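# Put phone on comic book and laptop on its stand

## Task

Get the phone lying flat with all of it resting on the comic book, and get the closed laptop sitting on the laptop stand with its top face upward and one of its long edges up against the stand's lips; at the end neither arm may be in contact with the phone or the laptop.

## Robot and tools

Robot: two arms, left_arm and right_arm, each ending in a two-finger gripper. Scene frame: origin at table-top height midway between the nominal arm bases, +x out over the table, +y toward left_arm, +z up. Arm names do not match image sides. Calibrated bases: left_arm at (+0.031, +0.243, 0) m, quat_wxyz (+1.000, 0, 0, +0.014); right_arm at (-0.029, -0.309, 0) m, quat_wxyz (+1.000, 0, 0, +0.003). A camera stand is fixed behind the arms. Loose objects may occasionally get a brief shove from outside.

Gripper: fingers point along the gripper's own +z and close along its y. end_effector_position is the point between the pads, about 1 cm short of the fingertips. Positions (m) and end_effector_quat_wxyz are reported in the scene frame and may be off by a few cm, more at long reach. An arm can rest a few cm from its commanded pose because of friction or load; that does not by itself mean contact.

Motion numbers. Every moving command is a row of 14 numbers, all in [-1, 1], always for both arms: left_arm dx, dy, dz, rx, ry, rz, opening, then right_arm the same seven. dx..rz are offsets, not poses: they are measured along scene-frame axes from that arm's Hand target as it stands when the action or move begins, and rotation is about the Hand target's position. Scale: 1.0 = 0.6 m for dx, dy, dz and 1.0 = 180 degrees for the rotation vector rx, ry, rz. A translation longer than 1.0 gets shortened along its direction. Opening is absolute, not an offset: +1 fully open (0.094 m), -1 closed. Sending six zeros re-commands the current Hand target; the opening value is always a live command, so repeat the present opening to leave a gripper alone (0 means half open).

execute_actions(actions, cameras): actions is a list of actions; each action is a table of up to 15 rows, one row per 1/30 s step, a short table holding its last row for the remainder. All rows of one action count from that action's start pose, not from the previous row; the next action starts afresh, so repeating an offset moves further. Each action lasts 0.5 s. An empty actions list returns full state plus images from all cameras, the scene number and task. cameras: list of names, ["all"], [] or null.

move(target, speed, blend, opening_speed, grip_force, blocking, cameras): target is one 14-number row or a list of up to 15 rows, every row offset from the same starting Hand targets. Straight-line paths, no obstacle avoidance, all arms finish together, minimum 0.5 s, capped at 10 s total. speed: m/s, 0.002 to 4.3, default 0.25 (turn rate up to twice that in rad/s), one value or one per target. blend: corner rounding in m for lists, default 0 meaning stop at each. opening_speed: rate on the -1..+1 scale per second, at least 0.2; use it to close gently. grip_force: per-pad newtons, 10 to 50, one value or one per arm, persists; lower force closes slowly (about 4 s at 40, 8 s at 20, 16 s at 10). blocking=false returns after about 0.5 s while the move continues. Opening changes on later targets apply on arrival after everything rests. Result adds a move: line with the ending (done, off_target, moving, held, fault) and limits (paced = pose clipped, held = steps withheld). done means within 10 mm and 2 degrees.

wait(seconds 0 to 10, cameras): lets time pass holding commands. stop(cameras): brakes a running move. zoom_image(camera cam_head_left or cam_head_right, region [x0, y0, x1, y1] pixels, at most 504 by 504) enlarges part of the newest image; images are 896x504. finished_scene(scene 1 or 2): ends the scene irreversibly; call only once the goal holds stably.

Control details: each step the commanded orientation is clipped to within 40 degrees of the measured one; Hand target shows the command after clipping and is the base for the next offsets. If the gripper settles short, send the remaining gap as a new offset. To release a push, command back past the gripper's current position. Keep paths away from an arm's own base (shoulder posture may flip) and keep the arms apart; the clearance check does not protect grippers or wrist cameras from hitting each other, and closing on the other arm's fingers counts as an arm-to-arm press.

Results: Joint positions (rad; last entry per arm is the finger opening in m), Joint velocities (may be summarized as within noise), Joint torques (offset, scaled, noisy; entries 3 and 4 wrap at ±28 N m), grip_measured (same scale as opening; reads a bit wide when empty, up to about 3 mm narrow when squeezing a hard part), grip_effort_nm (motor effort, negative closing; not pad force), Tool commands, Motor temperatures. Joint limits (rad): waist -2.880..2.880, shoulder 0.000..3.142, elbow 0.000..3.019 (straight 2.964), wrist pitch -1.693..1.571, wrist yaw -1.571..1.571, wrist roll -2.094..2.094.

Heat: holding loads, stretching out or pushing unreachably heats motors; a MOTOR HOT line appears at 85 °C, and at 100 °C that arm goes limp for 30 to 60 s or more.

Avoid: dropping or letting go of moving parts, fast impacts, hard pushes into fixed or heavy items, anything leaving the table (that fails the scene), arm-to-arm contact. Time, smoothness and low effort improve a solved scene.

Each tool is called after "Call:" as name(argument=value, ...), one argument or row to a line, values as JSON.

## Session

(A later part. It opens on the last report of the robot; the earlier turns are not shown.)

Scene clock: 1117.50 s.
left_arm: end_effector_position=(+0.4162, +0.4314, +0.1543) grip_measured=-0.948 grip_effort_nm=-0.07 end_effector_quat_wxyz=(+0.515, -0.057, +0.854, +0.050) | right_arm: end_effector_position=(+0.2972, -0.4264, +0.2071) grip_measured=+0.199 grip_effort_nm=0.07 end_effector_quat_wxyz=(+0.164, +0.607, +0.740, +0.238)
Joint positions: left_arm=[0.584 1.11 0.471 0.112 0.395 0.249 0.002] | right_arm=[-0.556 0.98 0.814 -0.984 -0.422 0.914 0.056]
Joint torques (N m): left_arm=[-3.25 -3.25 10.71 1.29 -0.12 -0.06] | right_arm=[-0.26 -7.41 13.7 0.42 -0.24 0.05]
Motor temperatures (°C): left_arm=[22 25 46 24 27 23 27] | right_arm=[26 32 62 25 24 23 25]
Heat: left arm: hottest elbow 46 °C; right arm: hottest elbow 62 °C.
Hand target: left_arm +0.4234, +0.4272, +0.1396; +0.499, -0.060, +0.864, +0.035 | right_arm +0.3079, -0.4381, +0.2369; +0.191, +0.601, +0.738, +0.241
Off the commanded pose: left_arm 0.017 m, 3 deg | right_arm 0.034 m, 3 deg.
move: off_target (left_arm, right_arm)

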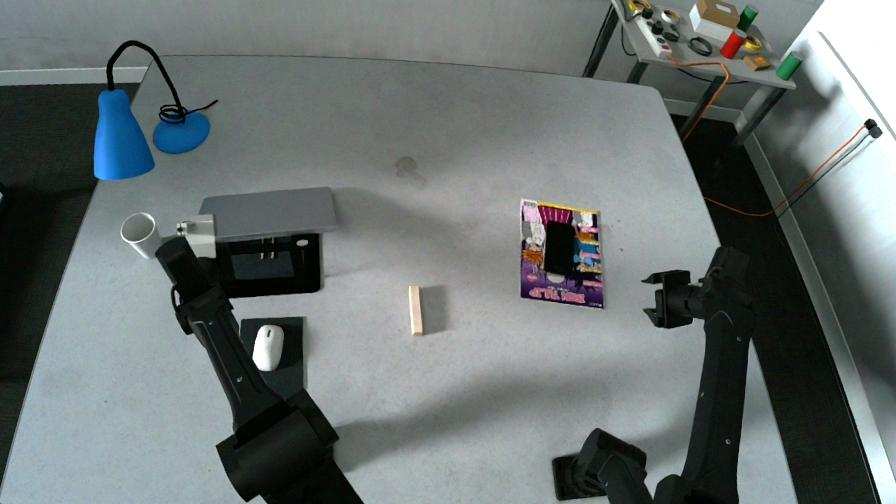

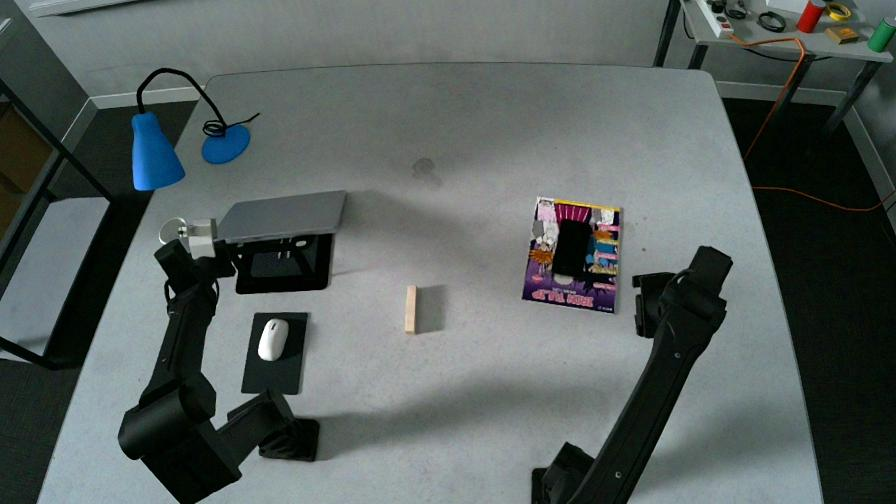

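Call:
move(
  target=[0.025, -0.008, -0.014, 0, 0, 0, -0.95, 0, 0, 0, 0, 0, 0, 0.2],
  speed=0.05,
  cameras=["all"],
)

Call:
zoom_image(
  camera="cam_head_left",
  region=[160, 170, 340, 300],
)

Call:
zoom_image(
  camera="cam_head_right",
  region=[180, 170, 360, 300],
)

Scene clock: 1122.77 s.
left_arm: end_effector_position=(+0.4325, +0.4280, +0.1523) grip_measured=-0.948 grip_effort_nm=-0.07 end_effector_quat_wxyz=(+0.521, -0.057, +0.850, +0.052) | right_arm: end_effector_position=(+0.2972, -0.4264, +0.2071) grip_measured=+0.199 grip_effort_nm=0.07 end_effector_quat_wxyz=(+0.164, +0.607, +0.740, +0.238)
Joint positions: left_arm=[0.544 1.157 0.486 0.167 0.361 0.224 0.002] | right_arm=[-0.556 0.98 0.814 -0.984 -0.422 0.914 0.056]
Joint torques (N m): left_arm=[-3.02 -4.42 10.21 1.29 -0.13 -0.08] | right_arm=[-0.32 -7.41 13.74 0.44 -0.24 0.04]
Motor temperatures (°C): left_arm=[22 25 46 24 27 23 27] | right_arm=[26 32 62 25 24 23 25]
Heat: left arm: hottest elbow 46 °C; right arm: hottest elbow 62 °C.
Hand target: left_arm +0.4385, +0.4224, +0.1313; +0.499, -0.060, +0.864, +0.035 | right_arm +0.3079, -0.4381, +0.2369; +0.191, +0.601, +0.738, +0.241
Off the commanded pose: left_arm 0.023 m, 4 deg | right_arm 0.034 m, 3 deg.
move: off_target (left_arm, right_arm)

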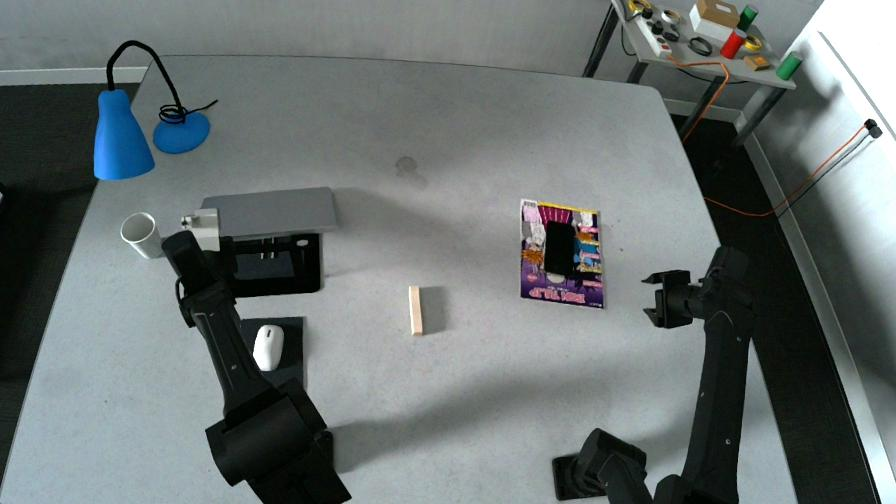

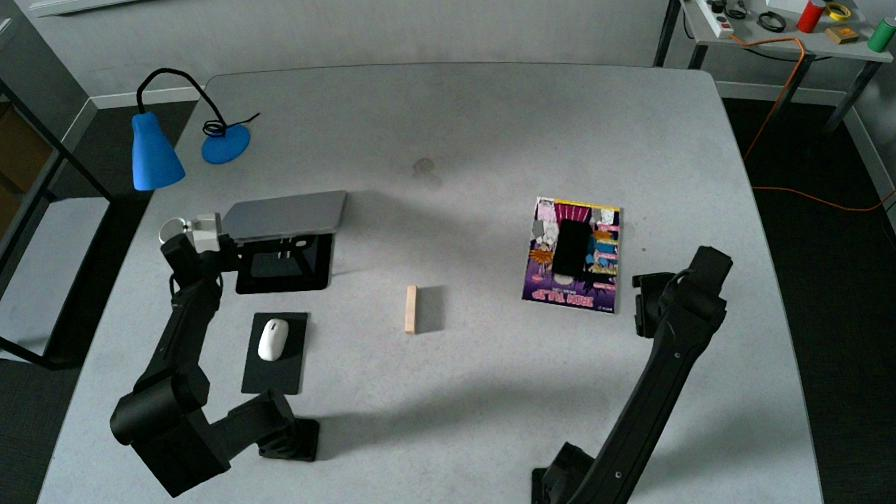

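Scaled by 2.800.

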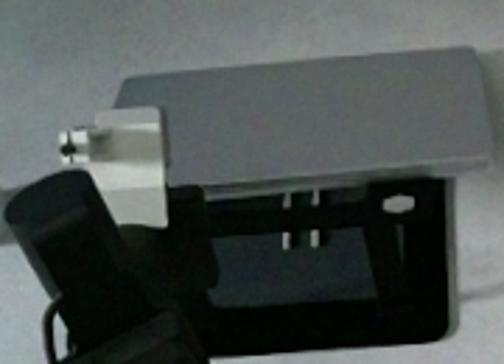

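Scaled by 2.800.

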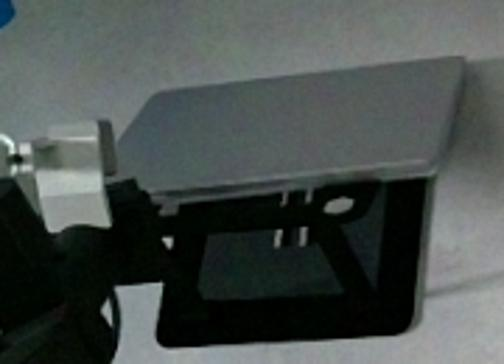

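Call:
move(
  target=[
    [0.0, 0.0, 0.15, 0, 0, 0, -0.95, 0, 0, 0, 0, 0, 0, 0.2],
    [-0.2, -0.05, 0.22, 0, 0, 0, -0.95, 0, 0, 0, 0, 0, 0, 0.2],
    [-0.33, -0.25, 0.22, 0, 0, 0, -0.95, 0, 0, 0, 0, 0, 0, 0.2],
  ],
  speed=0.13,
  blend=[0.02, 0.03, 0],
  cameras=["all"],
)

Call:
zoom_image(
  camera="cam_head_left",
  region=[160, 170, 340, 300],
)

Call:
zoom_image(
  camera="cam_head_right",
  region=[180, 170, 360, 300],
)

Scene clock: 1136.37 s.
left_arm: end_effector_position=(+0.2418, +0.2755, +0.2669) grip_measured=-0.948 grip_effort_nm=-0.07 end_effector_quat_wxyz=(+0.501, -0.061, +0.863, +0.040) | right_arm: end_effector_position=(+0.2972, -0.4264, +0.2071) grip_measured=+0.199 grip_effort_nm=0.07 end_effector_quat_wxyz=(+0.164, +0.607, +0.740, +0.238)
Joint positions: left_arm=[0.141 0.088 0.516 -0.946 0.017 0.019 0.002] | right_arm=[-0.556 0.98 0.814 -0.984 -0.422 0.914 0.056]
Joint torques (N m): left_arm=[-2.67 1.49 10.14 1.47 -0.09 -0.09] | right_arm=[-0.38 -7.36 13.71 0.46 -0.24 0.04]
Motor temperatures (°C): left_arm=[22 25 45 24 26 23 27] | right_arm=[26 32 62 25 24 23 25]
Heat: left arm: hottest elbow 45 °C; right arm: hottest elbow 62 °C.
Hand target: left_arm +0.2404, +0.2725, +0.2632; +0.499, -0.060, +0.864, +0.035 | right_arm +0.3079, -0.4381, +0.2369; +0.191, +0.601, +0.738, +0.241
Off the commanded pose: left_arm 0.005 m, 1 deg | right_arm 0.034 m, 3 deg.
move: off_target (right_arm)

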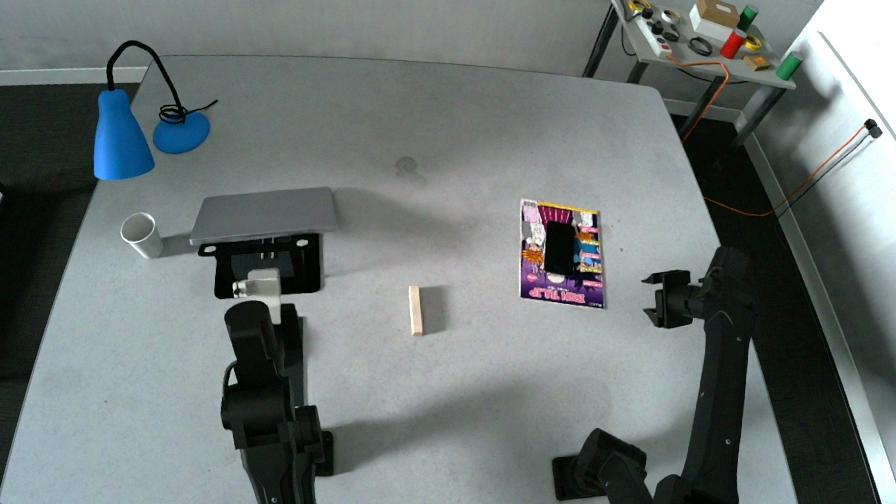

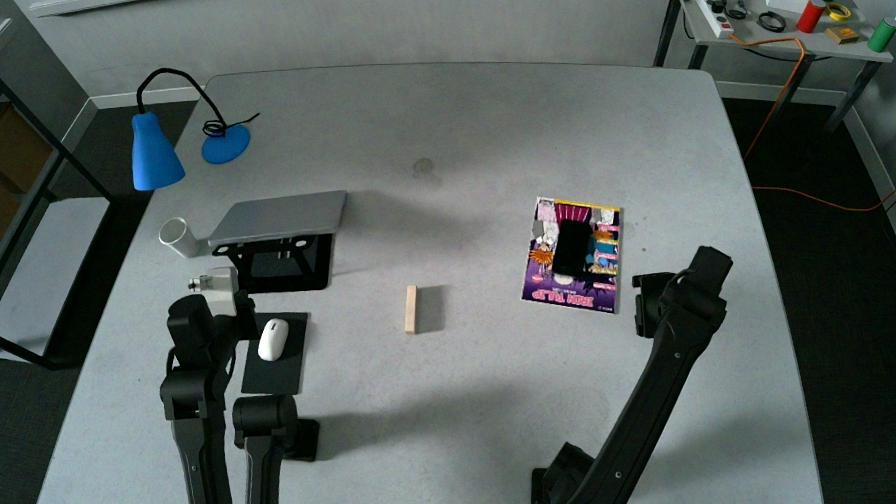

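Scaled by 2.800.

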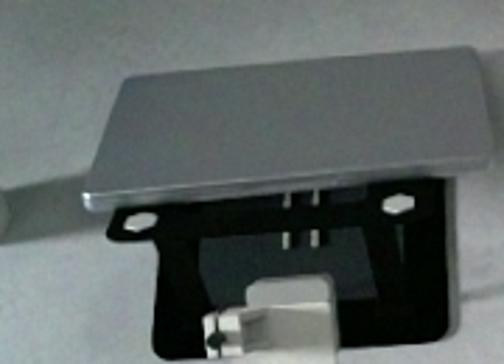

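Scaled by 2.800.

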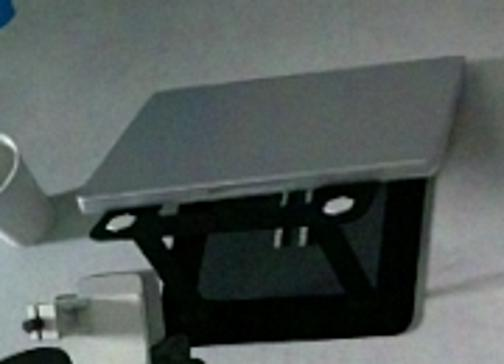

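Call:
zoom_image(
  camera="cam_head_left",
  region=[190, 175, 350, 265],
)

Call:
zoom_image(
  camera="cam_head_right",
  region=[200, 175, 360, 265],
)

Call:
zoom_image(
  camera="cam_head_left",
  region=[220, 170, 310, 215],
)

Call:
zoom_image(
  camera="cam_head_right",
  region=[240, 170, 340, 220],
)

Scaled by 3.150.

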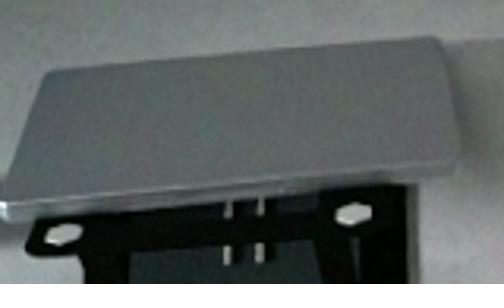

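Scaled by 3.150.

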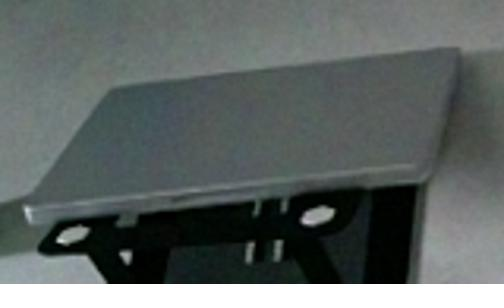

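Scaled by 5.600.

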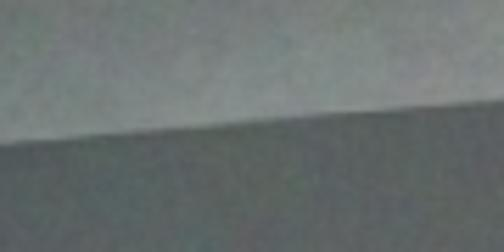

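Scaled by 5.040.

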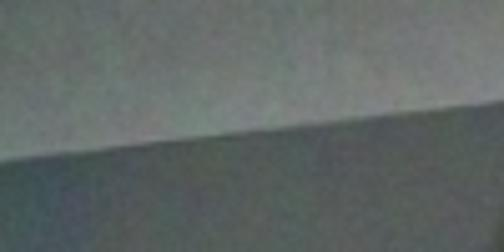

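Call:
move(
  target=[
    [0.15, 0.1, 0.05, -0.005, 0.08, -0.02, -0.95, 0, 0, 0, 0, 0, 0, 0.2],
    [0.417, 0.19, 0.0, -0.0118, 0.1666, -0.0432, -0.95, 0, 0, 0, 0, 0, 0, 0.2],
  ],
  speed=0.15,
  blend=[0.04, 0],
  cameras=["cam_head_right"],
)

Scene clock: 1180.03 s.
left_arm: end_effector_position=(+0.4696, +0.3847, +0.2310) grip_measured=-0.948 grip_effort_nm=-0.07 end_effector_quat_wxyz=(+0.233, -0.014, +0.972, -0.011) | right_arm: end_effector_position=(+0.2972, -0.4264, +0.2071) grip_measured=+0.199 grip_effort_nm=0.07 end_effector_quat_wxyz=(+0.164, +0.607, +0.740, +0.238)
Joint positions: left_arm=[0.354 1.283 1.126 -0.979 0.183 0.313 0.002] | right_arm=[-0.556 0.98 0.814 -0.984 -0.422 0.914 0.056]
Joint torques (N m): left_arm=[-2.49 -10.52 17.5 0.65 0.02 0.08] | right_arm=[-0.32 -7.41 13.72 0.46 -0.23 0.05]
Motor temperatures (°C): left_arm=[22 25 45 24 26 23 27] | right_arm=[26 32 62 25 24 23 24]
Heat: left arm: hottest elbow 45 °C; right arm: hottest elbow 62 °C.
Hand target: left_arm +0.4907, +0.3863, +0.2633; +0.258, +0.000, +0.966, +0.000 | right_arm +0.3079, -0.4381, +0.2369; +0.191, +0.601, +0.738, +0.241
Off the commanded pose: left_arm 0.039 m, 4 deg | right_arm 0.034 m, 3 deg.
move: off_target (left_arm, right_arm)
Images, in order (width x height): cam_head_right 896x504.

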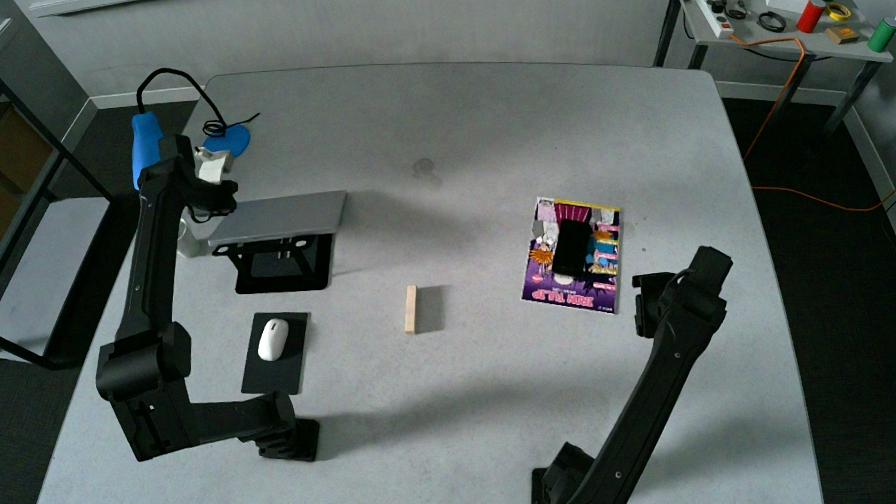

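Call:
move(
  target=[0.0, 0.0, -0.17, 0, 0, 0, -0.95, 0, 0, 0, 0, 0, 0, 0.2],
  speed=0.1,
)

Scene clock: 1183.60 s.
left_arm: end_effector_position=(+0.4872, +0.3918, +0.1660) grip_measured=-0.948 grip_effort_nm=-0.07 end_effector_quat_wxyz=(+0.257, -0.011, +0.966, -0.001) | right_arm: end_effector_position=(+0.2972, -0.4264, +0.2071) grip_measured=+0.199 grip_effort_nm=0.07 end_effector_quat_wxyz=(+0.164, +0.607, +0.740, +0.238)
Joint positions: left_arm=[0.354 1.351 0.997 -0.727 0.183 0.314 0.002] | right_arm=[-0.556 0.98 0.814 -0.984 -0.422 0.914 0.056]
Joint torques (N m): left_arm=[-2.37 -11.16 9.62 1.83 0.01 0.14] | right_arm=[-0.32 -7.36 13.7 0.43 -0.25 0.05]
Motor temperatures (°C): left_arm=[22 25 45 24 26 23 27] | right_arm=[26 32 62 25 24 23 24]
Heat: left arm: hottest elbow 45 °C; right arm: hottest elbow 62 °C.
Hand target: left_arm +0.4907, +0.3863, +0.1613; +0.258, +0.000, +0.966, +0.000 | right_arm +0.3079, -0.4381, +0.2369; +0.191, +0.601, +0.738, +0.241
Off the commanded pose: left_arm 0.008 m, 1 deg | right_arm 0.034 m, 3 deg.
move: off_target (right_arm)

Call:
move(
  target=[0.0, -0.005, -0.06, 0, 0, 0, -0.95, 0, 0, 0, 0, 0, 0, 0.2],
  speed=0.06,
)

Call:
move(
  target=[0.0, 0.0, -0.03, 0, 0, 0, -0.95, 0, 0, 0, 0, 0, 0, 0.2],
  speed=0.04,
  cameras=["all"],
)

Scene clock: 1187.23 s.
left_arm: end_effector_position=(+0.4878, +0.3893, +0.1308) grip_measured=-0.948 grip_effort_nm=-0.07 end_effector_quat_wxyz=(+0.258, -0.008, +0.966, +0.000) | right_arm: end_effector_position=(+0.2972, -0.4264, +0.2071) grip_measured=+0.199 grip_effort_nm=0.07 end_effector_quat_wxyz=(+0.164, +0.607, +0.740, +0.238)
Joint positions: left_arm=[0.347 1.389 0.932 -0.621 0.18 0.314 0.002] | right_arm=[-0.556 0.98 0.814 -0.984 -0.422 0.914 0.056]
Joint torques (N m): left_arm=[-2.9 -11.52 9.26 1.73 0.01 0.07] | right_arm=[-0.44 -7.36 13.72 0.4 -0.25 0.05]
Motor temperatures (°C): left_arm=[22 25 44 24 26 23 27] | right_arm=[26 32 62 25 24 23 24]
Heat: left arm: hottest elbow 44 °C; right arm: hottest elbow 62 °C.
Hand target: left_arm +0.4907, +0.3834, +0.1252; +0.258, +0.000, +0.966, +0.000 | right_arm +0.3079, -0.4381, +0.2369; +0.191, +0.601, +0.738, +0.241
Off the commanded pose: left_arm 0.009 m, 1 deg | right_arm 0.034 m, 3 deg.
move: off_target (right_arm)

Scene clock: 1188.17 s.
left_arm: end_effector_position=(+0.4935, +0.3912, +0.1250) grip_measured=-0.948 grip_effort_nm=-0.07 end_effector_quat_wxyz=(+0.273, -0.006, +0.962, +0.006) | right_arm: end_effector_position=(+0.2972, -0.4264, +0.2071) grip_measured=+0.199 grip_effort_nm=0.07 end_effector_quat_wxyz=(+0.164, +0.607, +0.740, +0.238)
Joint positions: left_arm=[0.347 1.399 0.914 -0.561 0.18 0.314 0.002] | right_arm=[-0.556 0.98 0.814 -0.984 -0.422 0.914 0.056]
Joint torques (N m): left_arm=[-2.26 -10.81 8.28 1.59 0 0.04] | right_arm=[-0.32 -7.3 13.72 0.46 -0.24 0.05]
Motor temperatures (°C): left_arm=[22 25 44 24 26 23 27] | right_arm=[26 32 62 25 24 23 24]
Heat: left arm: hottest elbow 44 °C; right arm: hottest elbow 62 °C.
Hand target: left_arm +0.4906, +0.3835, +0.1071; +0.258, +0.000, +0.966, +0.000 | right_arm +0.3079, -0.4381, +0.2369; +0.191, +0.601, +0.738, +0.241
Off the commanded pose: left_arm 0.020 m, 2 deg | right_arm 0.034 m, 3 deg.
move: off_target (left_arm, right_arm)

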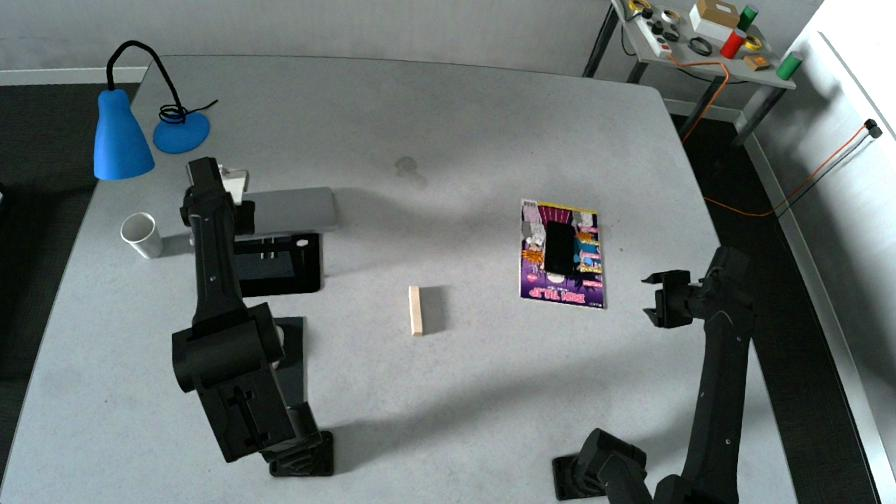

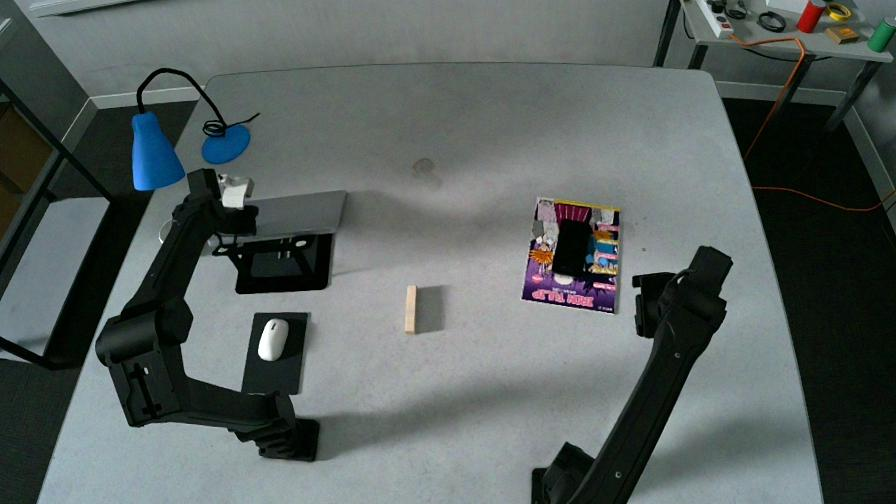

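Call:
move(
  target=[0.05, 0.0, -0.035, 0, 0, 0, -0.95, 0, 0, 0, 0, 0, 0, 0.2],
  speed=0.05,
  cameras=["all"],
)

Call:
zoom_image(
  camera="cam_head_left",
  region=[160, 170, 340, 300],
)

Call:
zoom_image(
  camera="cam_head_right",
  region=[180, 170, 360, 300],
)

Scene clock: 1194.30 s.
left_arm: end_effector_position=(+0.5183, +0.3889, +0.1086) grip_measured=-0.948 grip_effort_nm=-0.07 end_effector_quat_wxyz=(+0.284, +0.002, +0.959, +0.010) | right_arm: end_effector_position=(+0.2972, -0.4264, +0.2071) grip_measured=+0.199 grip_effort_nm=0.07 end_effector_quat_wxyz=(+0.164, +0.607, +0.740, +0.238)
Joint positions: left_arm=[0.322 1.471 0.93 -0.477 0.172 0.306 0.002] | right_arm=[-0.556 0.98 0.814 -0.984 -0.422 0.914 0.056]
Joint torques (N m): left_arm=[-2.08 -9.17 10.58 0.68 -0.2 -0.12] | right_arm=[-0.38 -7.3 13.72 0.42 -0.24 0.04]
Motor temperatures (°C): left_arm=[22 25 44 24 26 23 27] | right_arm=[26 32 62 25 24 23 24]
Heat: left arm: hottest elbow 44 °C; right arm: hottest elbow 62 °C.
Hand target: left_arm +0.5207, +0.3834, +0.0862; +0.258, +0.000, +0.966, +0.000 | right_arm +0.3079, -0.4381, +0.2369; +0.191, +0.601, +0.738, +0.241
Off the commanded pose: left_arm 0.023 m, 3 deg | right_arm 0.034 m, 3 deg.
move: off_target (left_arm, right_arm)

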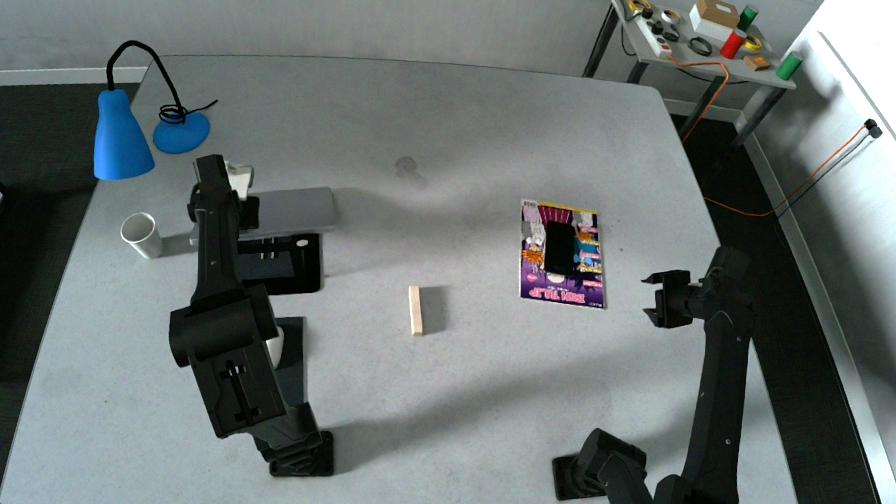

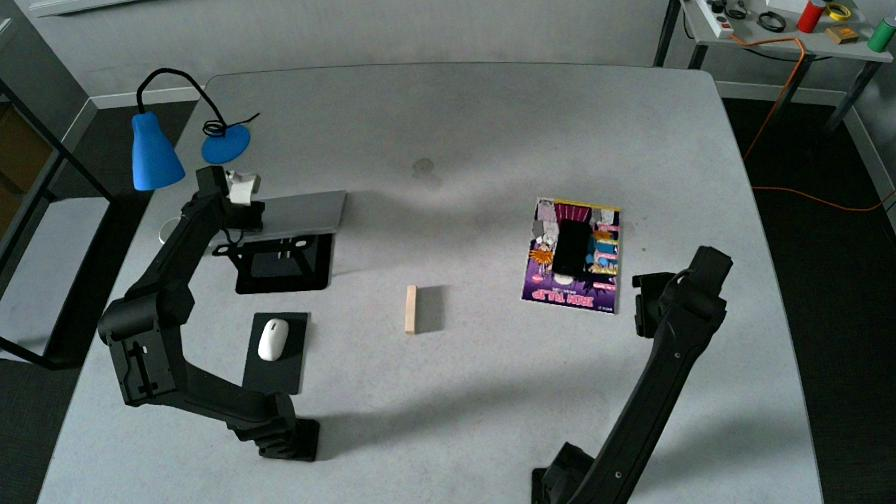

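Scaled by 2.800.

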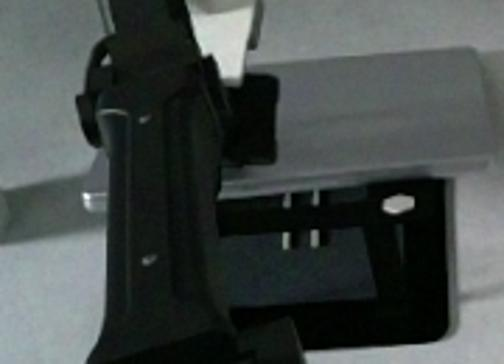

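Scaled by 2.800.

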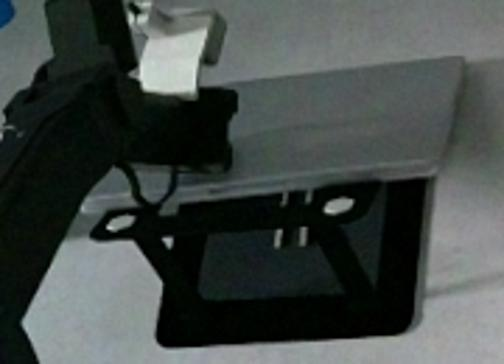

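Call:
move(
  target=[0.06, -0.005, -0.08, 0, 0, 0, -0.95, 0, 0, 0, 0, 0, 0, 0.2],
  speed=0.06,
  cameras=["all"],
)

Call:
zoom_image(
  camera="cam_head_left",
  region=[160, 170, 340, 300],
)

Call:
zoom_image(
  camera="cam_head_right",
  region=[180, 170, 360, 300],
)

Scene clock: 1201.73 s.
left_arm: end_effector_position=(+0.5638, +0.3892, +0.0811) grip_measured=-0.948 grip_effort_nm=-0.07 end_effector_quat_wxyz=(+0.303, +0.004, +0.953, +0.015) | right_arm: end_effector_position=(+0.2972, -0.4264, +0.2071) grip_measured=+0.199 grip_effort_nm=0.07 end_effector_quat_wxyz=(+0.164, +0.607, +0.740, +0.238)
Joint positions: left_arm=[0.29 1.606 0.985 -0.351 0.157 0.278 0.002] | right_arm=[-0.556 0.98 0.814 -0.984 -0.422 0.914 0.056]
Joint torques (N m): left_arm=[-2.55 -9.05 8.7 0.4 -0.17 -0.11] | right_arm=[-0.44 -7.3 13.72 0.4 -0.24 0.04]
Motor temperatures (°C): left_arm=[22 25 44 24 26 23 27] | right_arm=[26 32 62 25 24 23 24]
Heat: left arm: hottest elbow 44 °C; right arm: hottest elbow 62 °C.
Hand target: left_arm +0.5566, +0.3804, +0.0382; +0.258, +0.000, +0.966, +0.000 | right_arm +0.3079, -0.4381, +0.2369; +0.191, +0.601, +0.738, +0.241
Off the commanded pose: left_arm 0.044 m, 6 deg | right_arm 0.034 m, 3 deg.
move: off_target (left_arm, right_arm)

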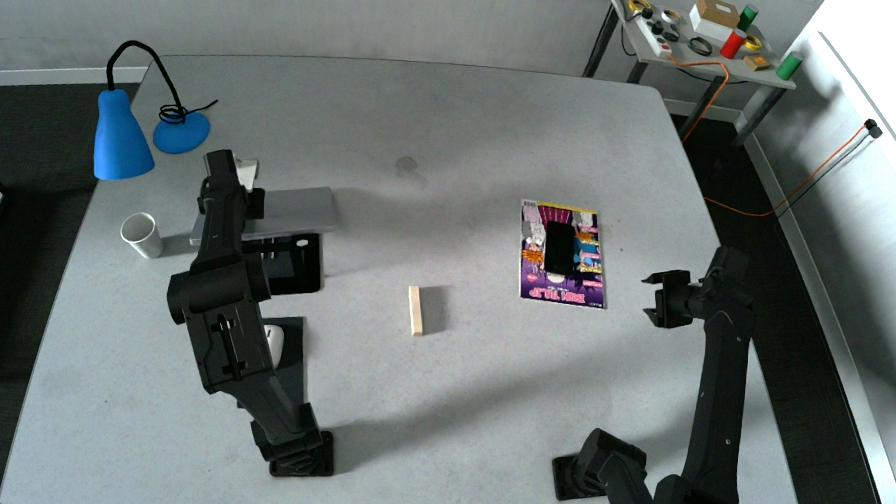

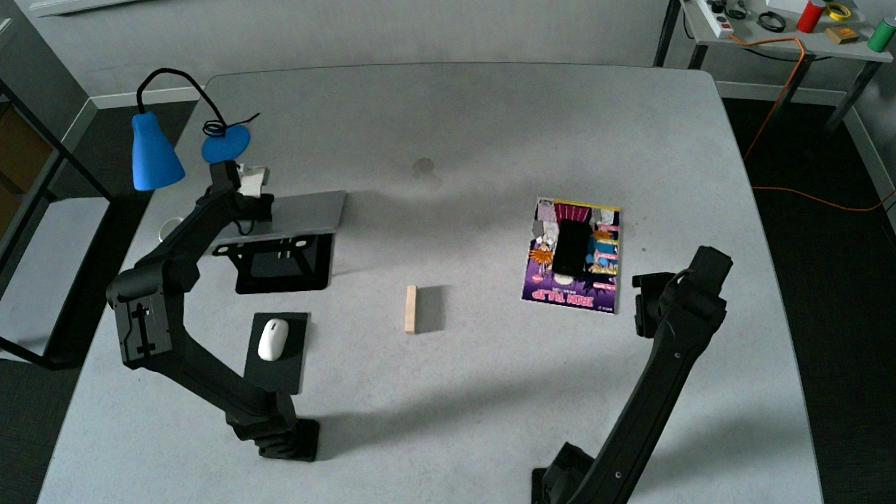

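Scaled by 2.800.

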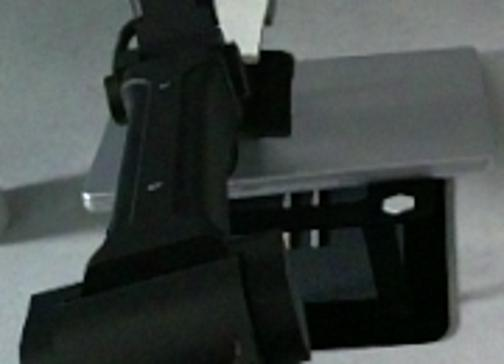

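Scaled by 2.800.

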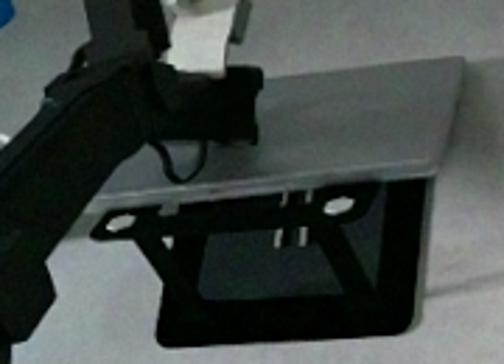

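Call:
move(
  target=[
    [0.0, 0.0, 0.22, 0, 0, 0, -0.95, 0, 0, 0, 0, 0, 0, 0.2],
    [-0.25, -0.05, 0.4, 0, 0, 0, -0.95, 0, 0, 0, 0, 0, 0, 0.2],
    [-0.5, -0.2, 0.4, 0, 0, 0, -0.95, 0, 0, 0, 0, 0, 0, 0.2],
  ],
  speed=0.15,
  blend=[0.03, 0.04, 0],
  cameras=["all"],
)

Call:
zoom_image(
  camera="cam_head_left",
  region=[160, 170, 340, 300],
)

Call:
zoom_image(
  camera="cam_head_right",
  region=[180, 170, 360, 300],
)

Call:
zoom_image(
  camera="cam_head_left",
  region=[500, 180, 630, 320],
)

Scene clock: 1215.07 s.
left_arm: end_effector_position=(+0.2596, +0.2638, +0.2834) grip_measured=-0.948 grip_effort_nm=-0.07 end_effector_quat_wxyz=(+0.265, -0.001, +0.964, +0.003) | right_arm: end_effector_position=(+0.2972, -0.4264, +0.2071) grip_measured=+0.199 grip_effort_nm=0.07 end_effector_quat_wxyz=(+0.164, +0.607, +0.740, +0.238)
Joint positions: left_arm=[0.116 0.561 0.845 -1.322 0.067 0.124 0.002] | right_arm=[-0.556 0.98 0.814 -0.984 -0.422 0.914 0.056]
Joint torques (N m): left_arm=[-2.26 -1.79 9.83 0.72 -0.05 -0.13] | right_arm=[-0.38 -7.36 13.72 0.44 -0.23 0.04]
Motor temperatures (°C): left_arm=[22 25 43 24 26 23 27] | right_arm=[26 32 63 25 24 23 24]
Heat: left arm: hottest elbow 43 °C; right arm: hottest elbow 63 °C.
Hand target: left_arm +0.2566, +0.2604, +0.2782; +0.258, +0.000, +0.966, +0.000 | right_arm +0.3079, -0.4381, +0.2369; +0.191, +0.601, +0.738, +0.241
Off the commanded pose: left_arm 0.007 m, 1 deg | right_arm 0.034 m, 3 deg.
move: off_target (right_arm)

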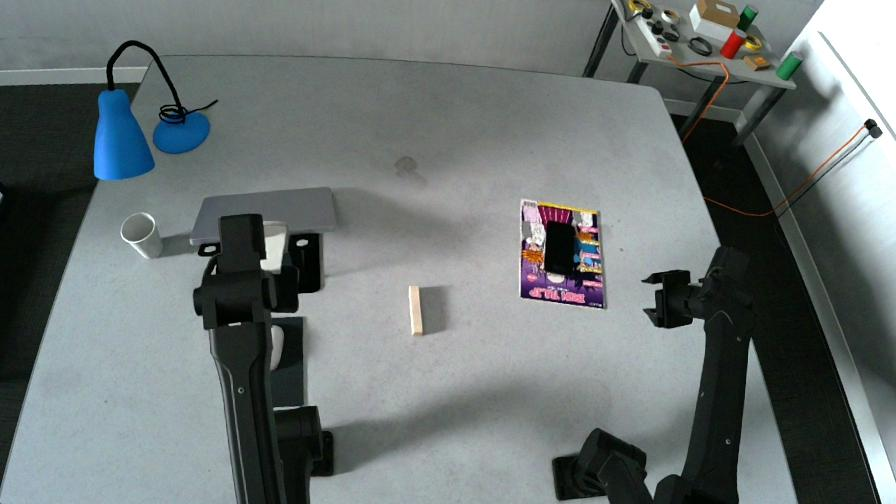

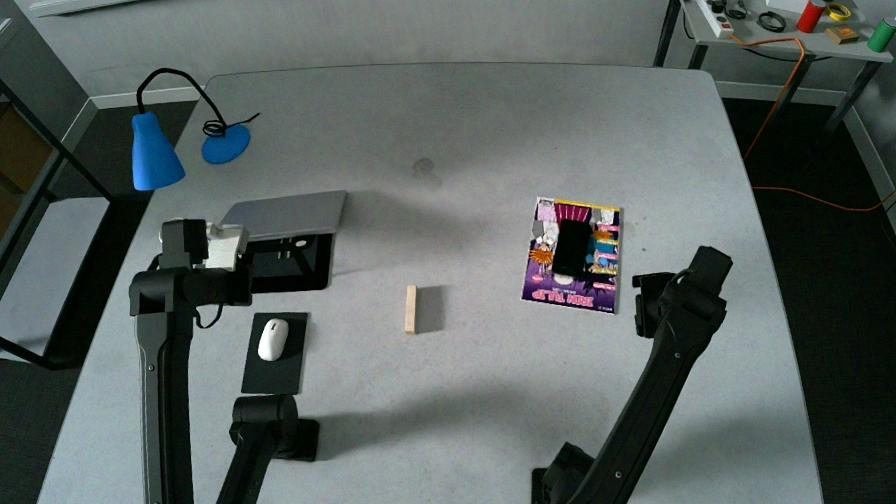

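Scaled by 2.800.

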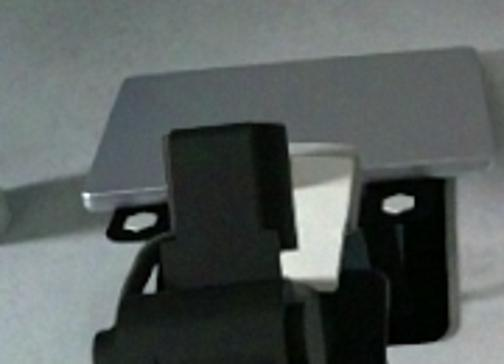

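Scaled by 2.800.

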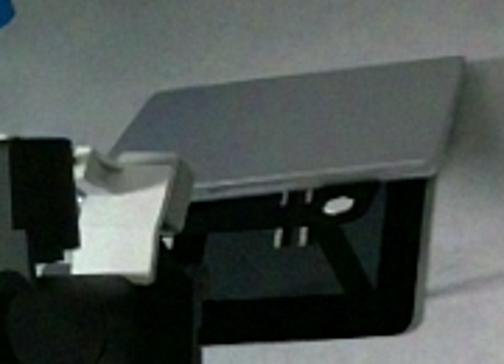

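Scaled by 3.600.

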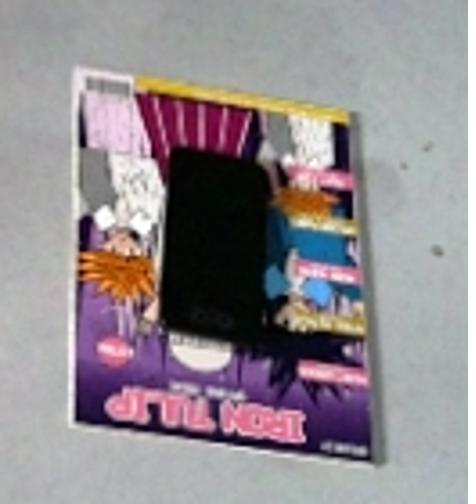

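Call:
move(
  target=[
    [0.139, 0.161, 0.0, 0.0068, -0.1555, 0.0272, 1.0, 0, 0, 0, 0, 0, 0, 0.2],
  ],
  speed=0.15,
)

Scene clock: 1258.97 s.
left_arm: end_effector_position=(+0.3386, +0.3516, +0.2819) grip_measured=+0.998 grip_effort_nm=0.13 end_effector_quat_wxyz=(+0.482, -0.032, +0.875, +0.019) | right_arm: end_effector_position=(+0.2972, -0.4264, +0.2071) grip_measured=+0.199 grip_effort_nm=0.07 end_effector_quat_wxyz=(+0.164, +0.607, +0.740, +0.238)
Joint positions: left_arm=[0.518 0.596 0.644 -0.664 0.393 0.268 0.094] | right_arm=[-0.556 0.98 0.814 -0.984 -0.422 0.914 0.056]
Joint torques (N m): left_arm=[-0.91 -2.49 10.58 2.54 0.27 -0.04] | right_arm=[-0.32 -7.3 13.75 0.44 -0.24 0.04]
Motor temperatures (°C): left_arm=[22 25 42 24 26 23 27] | right_arm=[26 32 63 25 24 23 24]
Heat: left arm: hottest elbow 42 °C; right arm: hottest elbow 63 °C.
Hand target: left_arm +0.3401, +0.3570, +0.2783; +0.484, -0.038, +0.874, +0.021 | right_arm +0.3079, -0.4381, +0.2369; +0.191, +0.601, +0.738, +0.241
Off the commanded pose: left_arm 0.007 m, 1 deg | right_arm 0.034 m, 3 deg.
move: off_target (right_arm)

Call:
move(
  target=[
    [0.012, 0.003, -0.13, 0, 0, 0, 1.0, 0, 0, 0, 0, 0, 0, 0.2],
  ],
  speed=0.12,
  cameras=["all"],
)

Call:
zoom_image(
  camera="cam_head_left",
  region=[160, 170, 340, 300],
)

Call:
zoom_image(
  camera="cam_head_right",
  region=[180, 170, 360, 300],
)

Scene clock: 1262.87 s.
left_arm: end_effector_position=(+0.3458, +0.3566, +0.2035) grip_measured=+0.998 grip_effort_nm=0.13 end_effector_quat_wxyz=(+0.483, -0.033, +0.875, +0.021) | right_arm: end_effector_position=(+0.2972, -0.4264, +0.2071) grip_measured=+0.199 grip_effort_nm=0.07 end_effector_quat_wxyz=(+0.164, +0.607, +0.740, +0.238)
Joint positions: left_arm=[0.518 0.651 0.453 -0.416 0.39 0.267 0.094] | right_arm=[-0.556 0.98 0.814 -0.984 -0.422 0.914 0.056]
Joint torques (N m): left_arm=[-1.32 -1.61 10.61 2.1 -0.05 -0.07] | right_arm=[-0.44 -7.41 13.72 0.43 -0.24 0.04]
Motor temperatures (°C): left_arm=[22 25 42 24 26 23 27] | right_arm=[26 32 63 25 24 23 24]
Heat: left arm: hottest elbow 42 °C; right arm: hottest elbow 63 °C.
Hand target: left_arm +0.3472, +0.3588, +0.2003; +0.484, -0.038, +0.874, +0.021 | right_arm +0.3079, -0.4381, +0.2369; +0.191, +0.601, +0.738, +0.241
Off the commanded pose: left_arm 0.004 m, 1 deg | right_arm 0.034 m, 3 deg.
move: off_target (right_arm)

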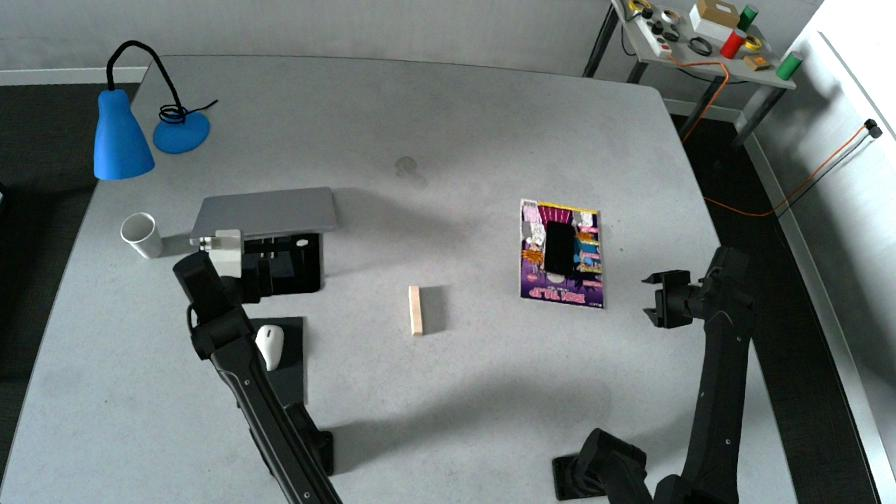

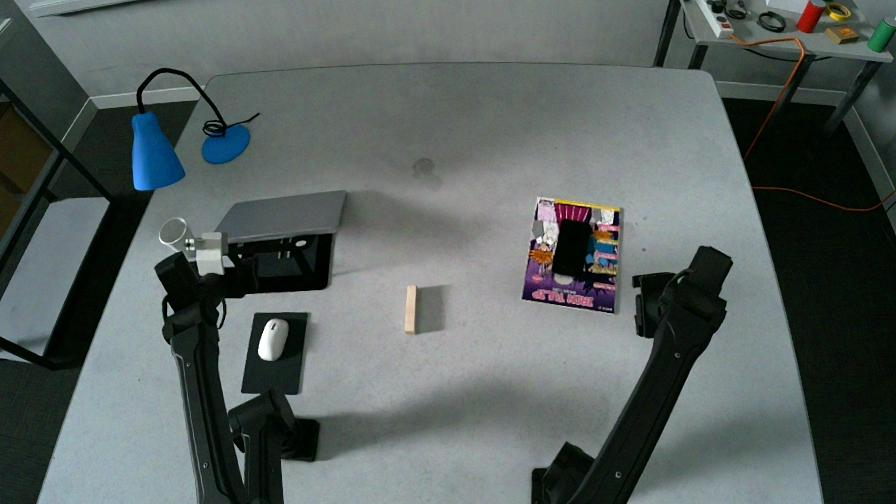

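Scaled by 2.800.

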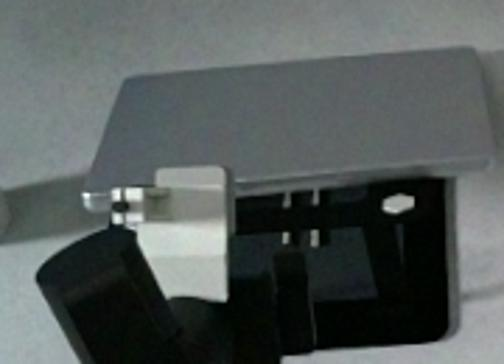

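Scaled by 2.800.

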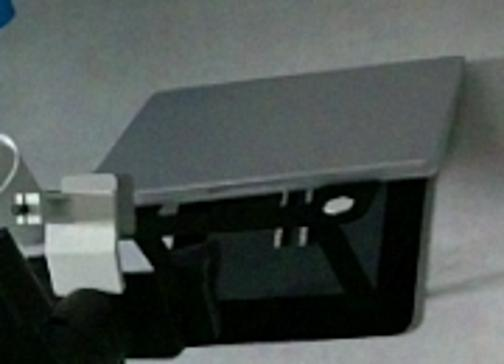

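Call:
move(
  target=[
    [0.055, 0.0, -0.048, 0, 0, 0, 1.0, 0, 0, 0, 0, 0, 0, 0.2],
  ],
  speed=0.08,
  cameras=["cam_head_left"],
)

Call:
zoom_image(
  camera="cam_head_left",
  region=[160, 170, 340, 300],
)

Scene clock: 1266.87 s.
left_arm: end_effector_position=(+0.3774, +0.3629, +0.1751) grip_measured=+0.998 grip_effort_nm=0.13 end_effector_quat_wxyz=(+0.482, -0.040, +0.875, +0.025) | right_arm: end_effector_position=(+0.2972, -0.4264, +0.2071) grip_measured=+0.199 grip_effort_nm=0.07 end_effector_quat_wxyz=(+0.164, +0.607, +0.740, +0.238)
Joint positions: left_arm=[0.459 0.813 0.43 -0.215 0.327 0.223 0.094] | right_arm=[-0.556 0.98 0.814 -0.984 -0.422 0.914 0.056]
Joint torques (N m): left_arm=[-1.73 -3.08 10.18 2.4 0.03 -0.06] | right_arm=[-0.38 -7.41 13.7 0.44 -0.24 0.04]
Motor temperatures (°C): left_arm=[22 25 42 24 26 23 27] | right_arm=[26 32 63 25 24 23 24]
Heat: left arm: hottest elbow 42 °C; right arm: hottest elbow 63 °C.
Hand target: left_arm +0.3801, +0.3587, +0.1713; +0.484, -0.038, +0.874, +0.021 | right_arm +0.3079, -0.4381, +0.2369; +0.191, +0.601, +0.738, +0.241
Off the commanded pose: left_arm 0.006 m, 1 deg | right_arm 0.034 m, 3 deg.
move: off_target (right_arm)
Images, in order (width x height): cam_head_left 896x504.

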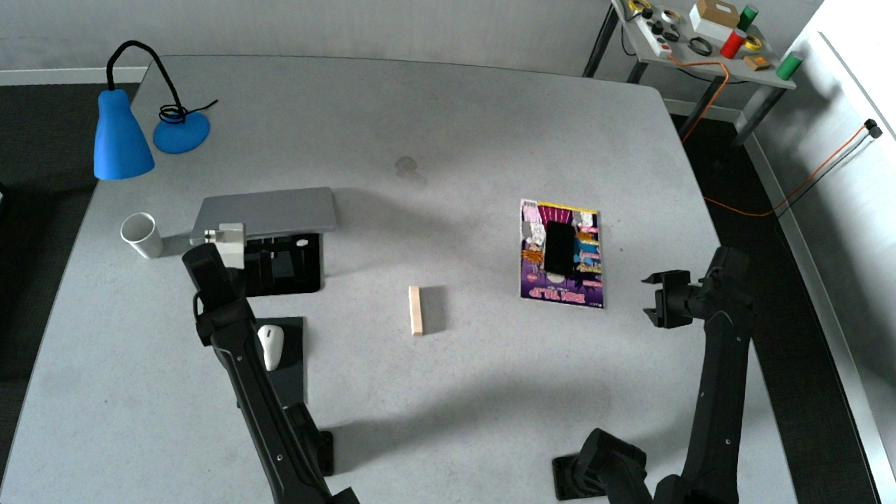

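Scaled by 2.800.

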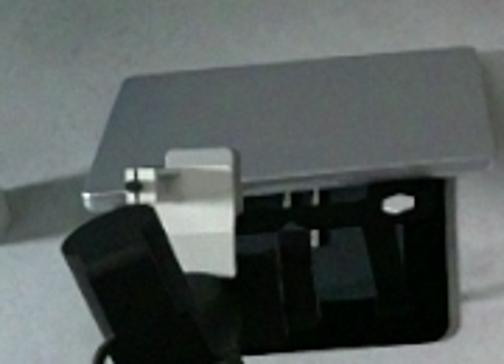

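Call:
move(
  target=[
    [0.03, -0.004, -0.024, 0, 0, 0, 1.0, 0, 0, 0, 0, 0, 0, 0.2],
  ],
  speed=0.06,
  cameras=["cam_head_left"],
)

Call:
zoom_image(
  camera="cam_head_left",
  region=[160, 170, 340, 300],
)

Scene clock: 1271.90 s.
left_arm: end_effector_position=(+0.3966, +0.3615, +0.1622) grip_measured=+0.998 grip_effort_nm=0.13 end_effector_quat_wxyz=(+0.484, -0.039, +0.874, +0.026) | right_arm: end_effector_position=(+0.2972, -0.4264, +0.2071) grip_measured=+0.199 grip_effort_nm=0.07 end_effector_quat_wxyz=(+0.164, +0.607, +0.740, +0.238)
Joint positions: left_arm=[0.417 0.905 0.43 -0.113 0.292 0.198 0.094] | right_arm=[-0.556 0.98 0.814 -0.984 -0.422 0.914 0.056]
Joint torques (N m): left_arm=[-2.96 -4.31 9.62 2.58 -0.05 -0.09] | right_arm=[-0.38 -7.36 13.74 0.44 -0.23 0.04]
Motor temperatures (°C): left_arm=[22 25 42 24 26 23 27] | right_arm=[26 32 63 25 24 23 24]
Heat: left arm: hottest elbow 42 °C; right arm: hottest elbow 63 °C.
Hand target: left_arm +0.3981, +0.3565, +0.1570; +0.484, -0.038, +0.874, +0.021 | right_arm +0.3079, -0.4381, +0.2369; +0.191, +0.601, +0.738, +0.241
Off the commanded pose: left_arm 0.008 m, 1 deg | right_arm 0.034 m, 3 deg.
move: off_target (right_arm)
Images, in order (width x height): cam_head_left 896x504.

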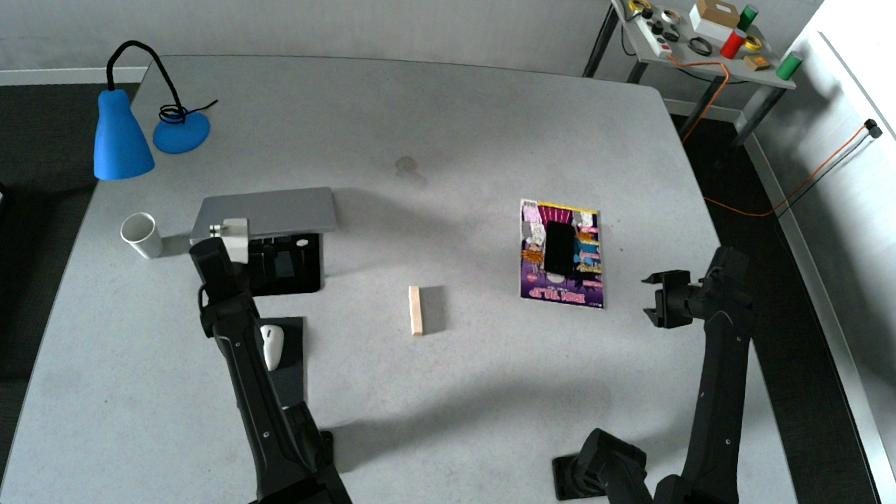

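Scaled by 2.800.

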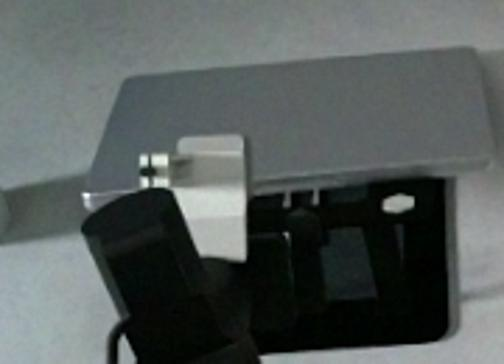

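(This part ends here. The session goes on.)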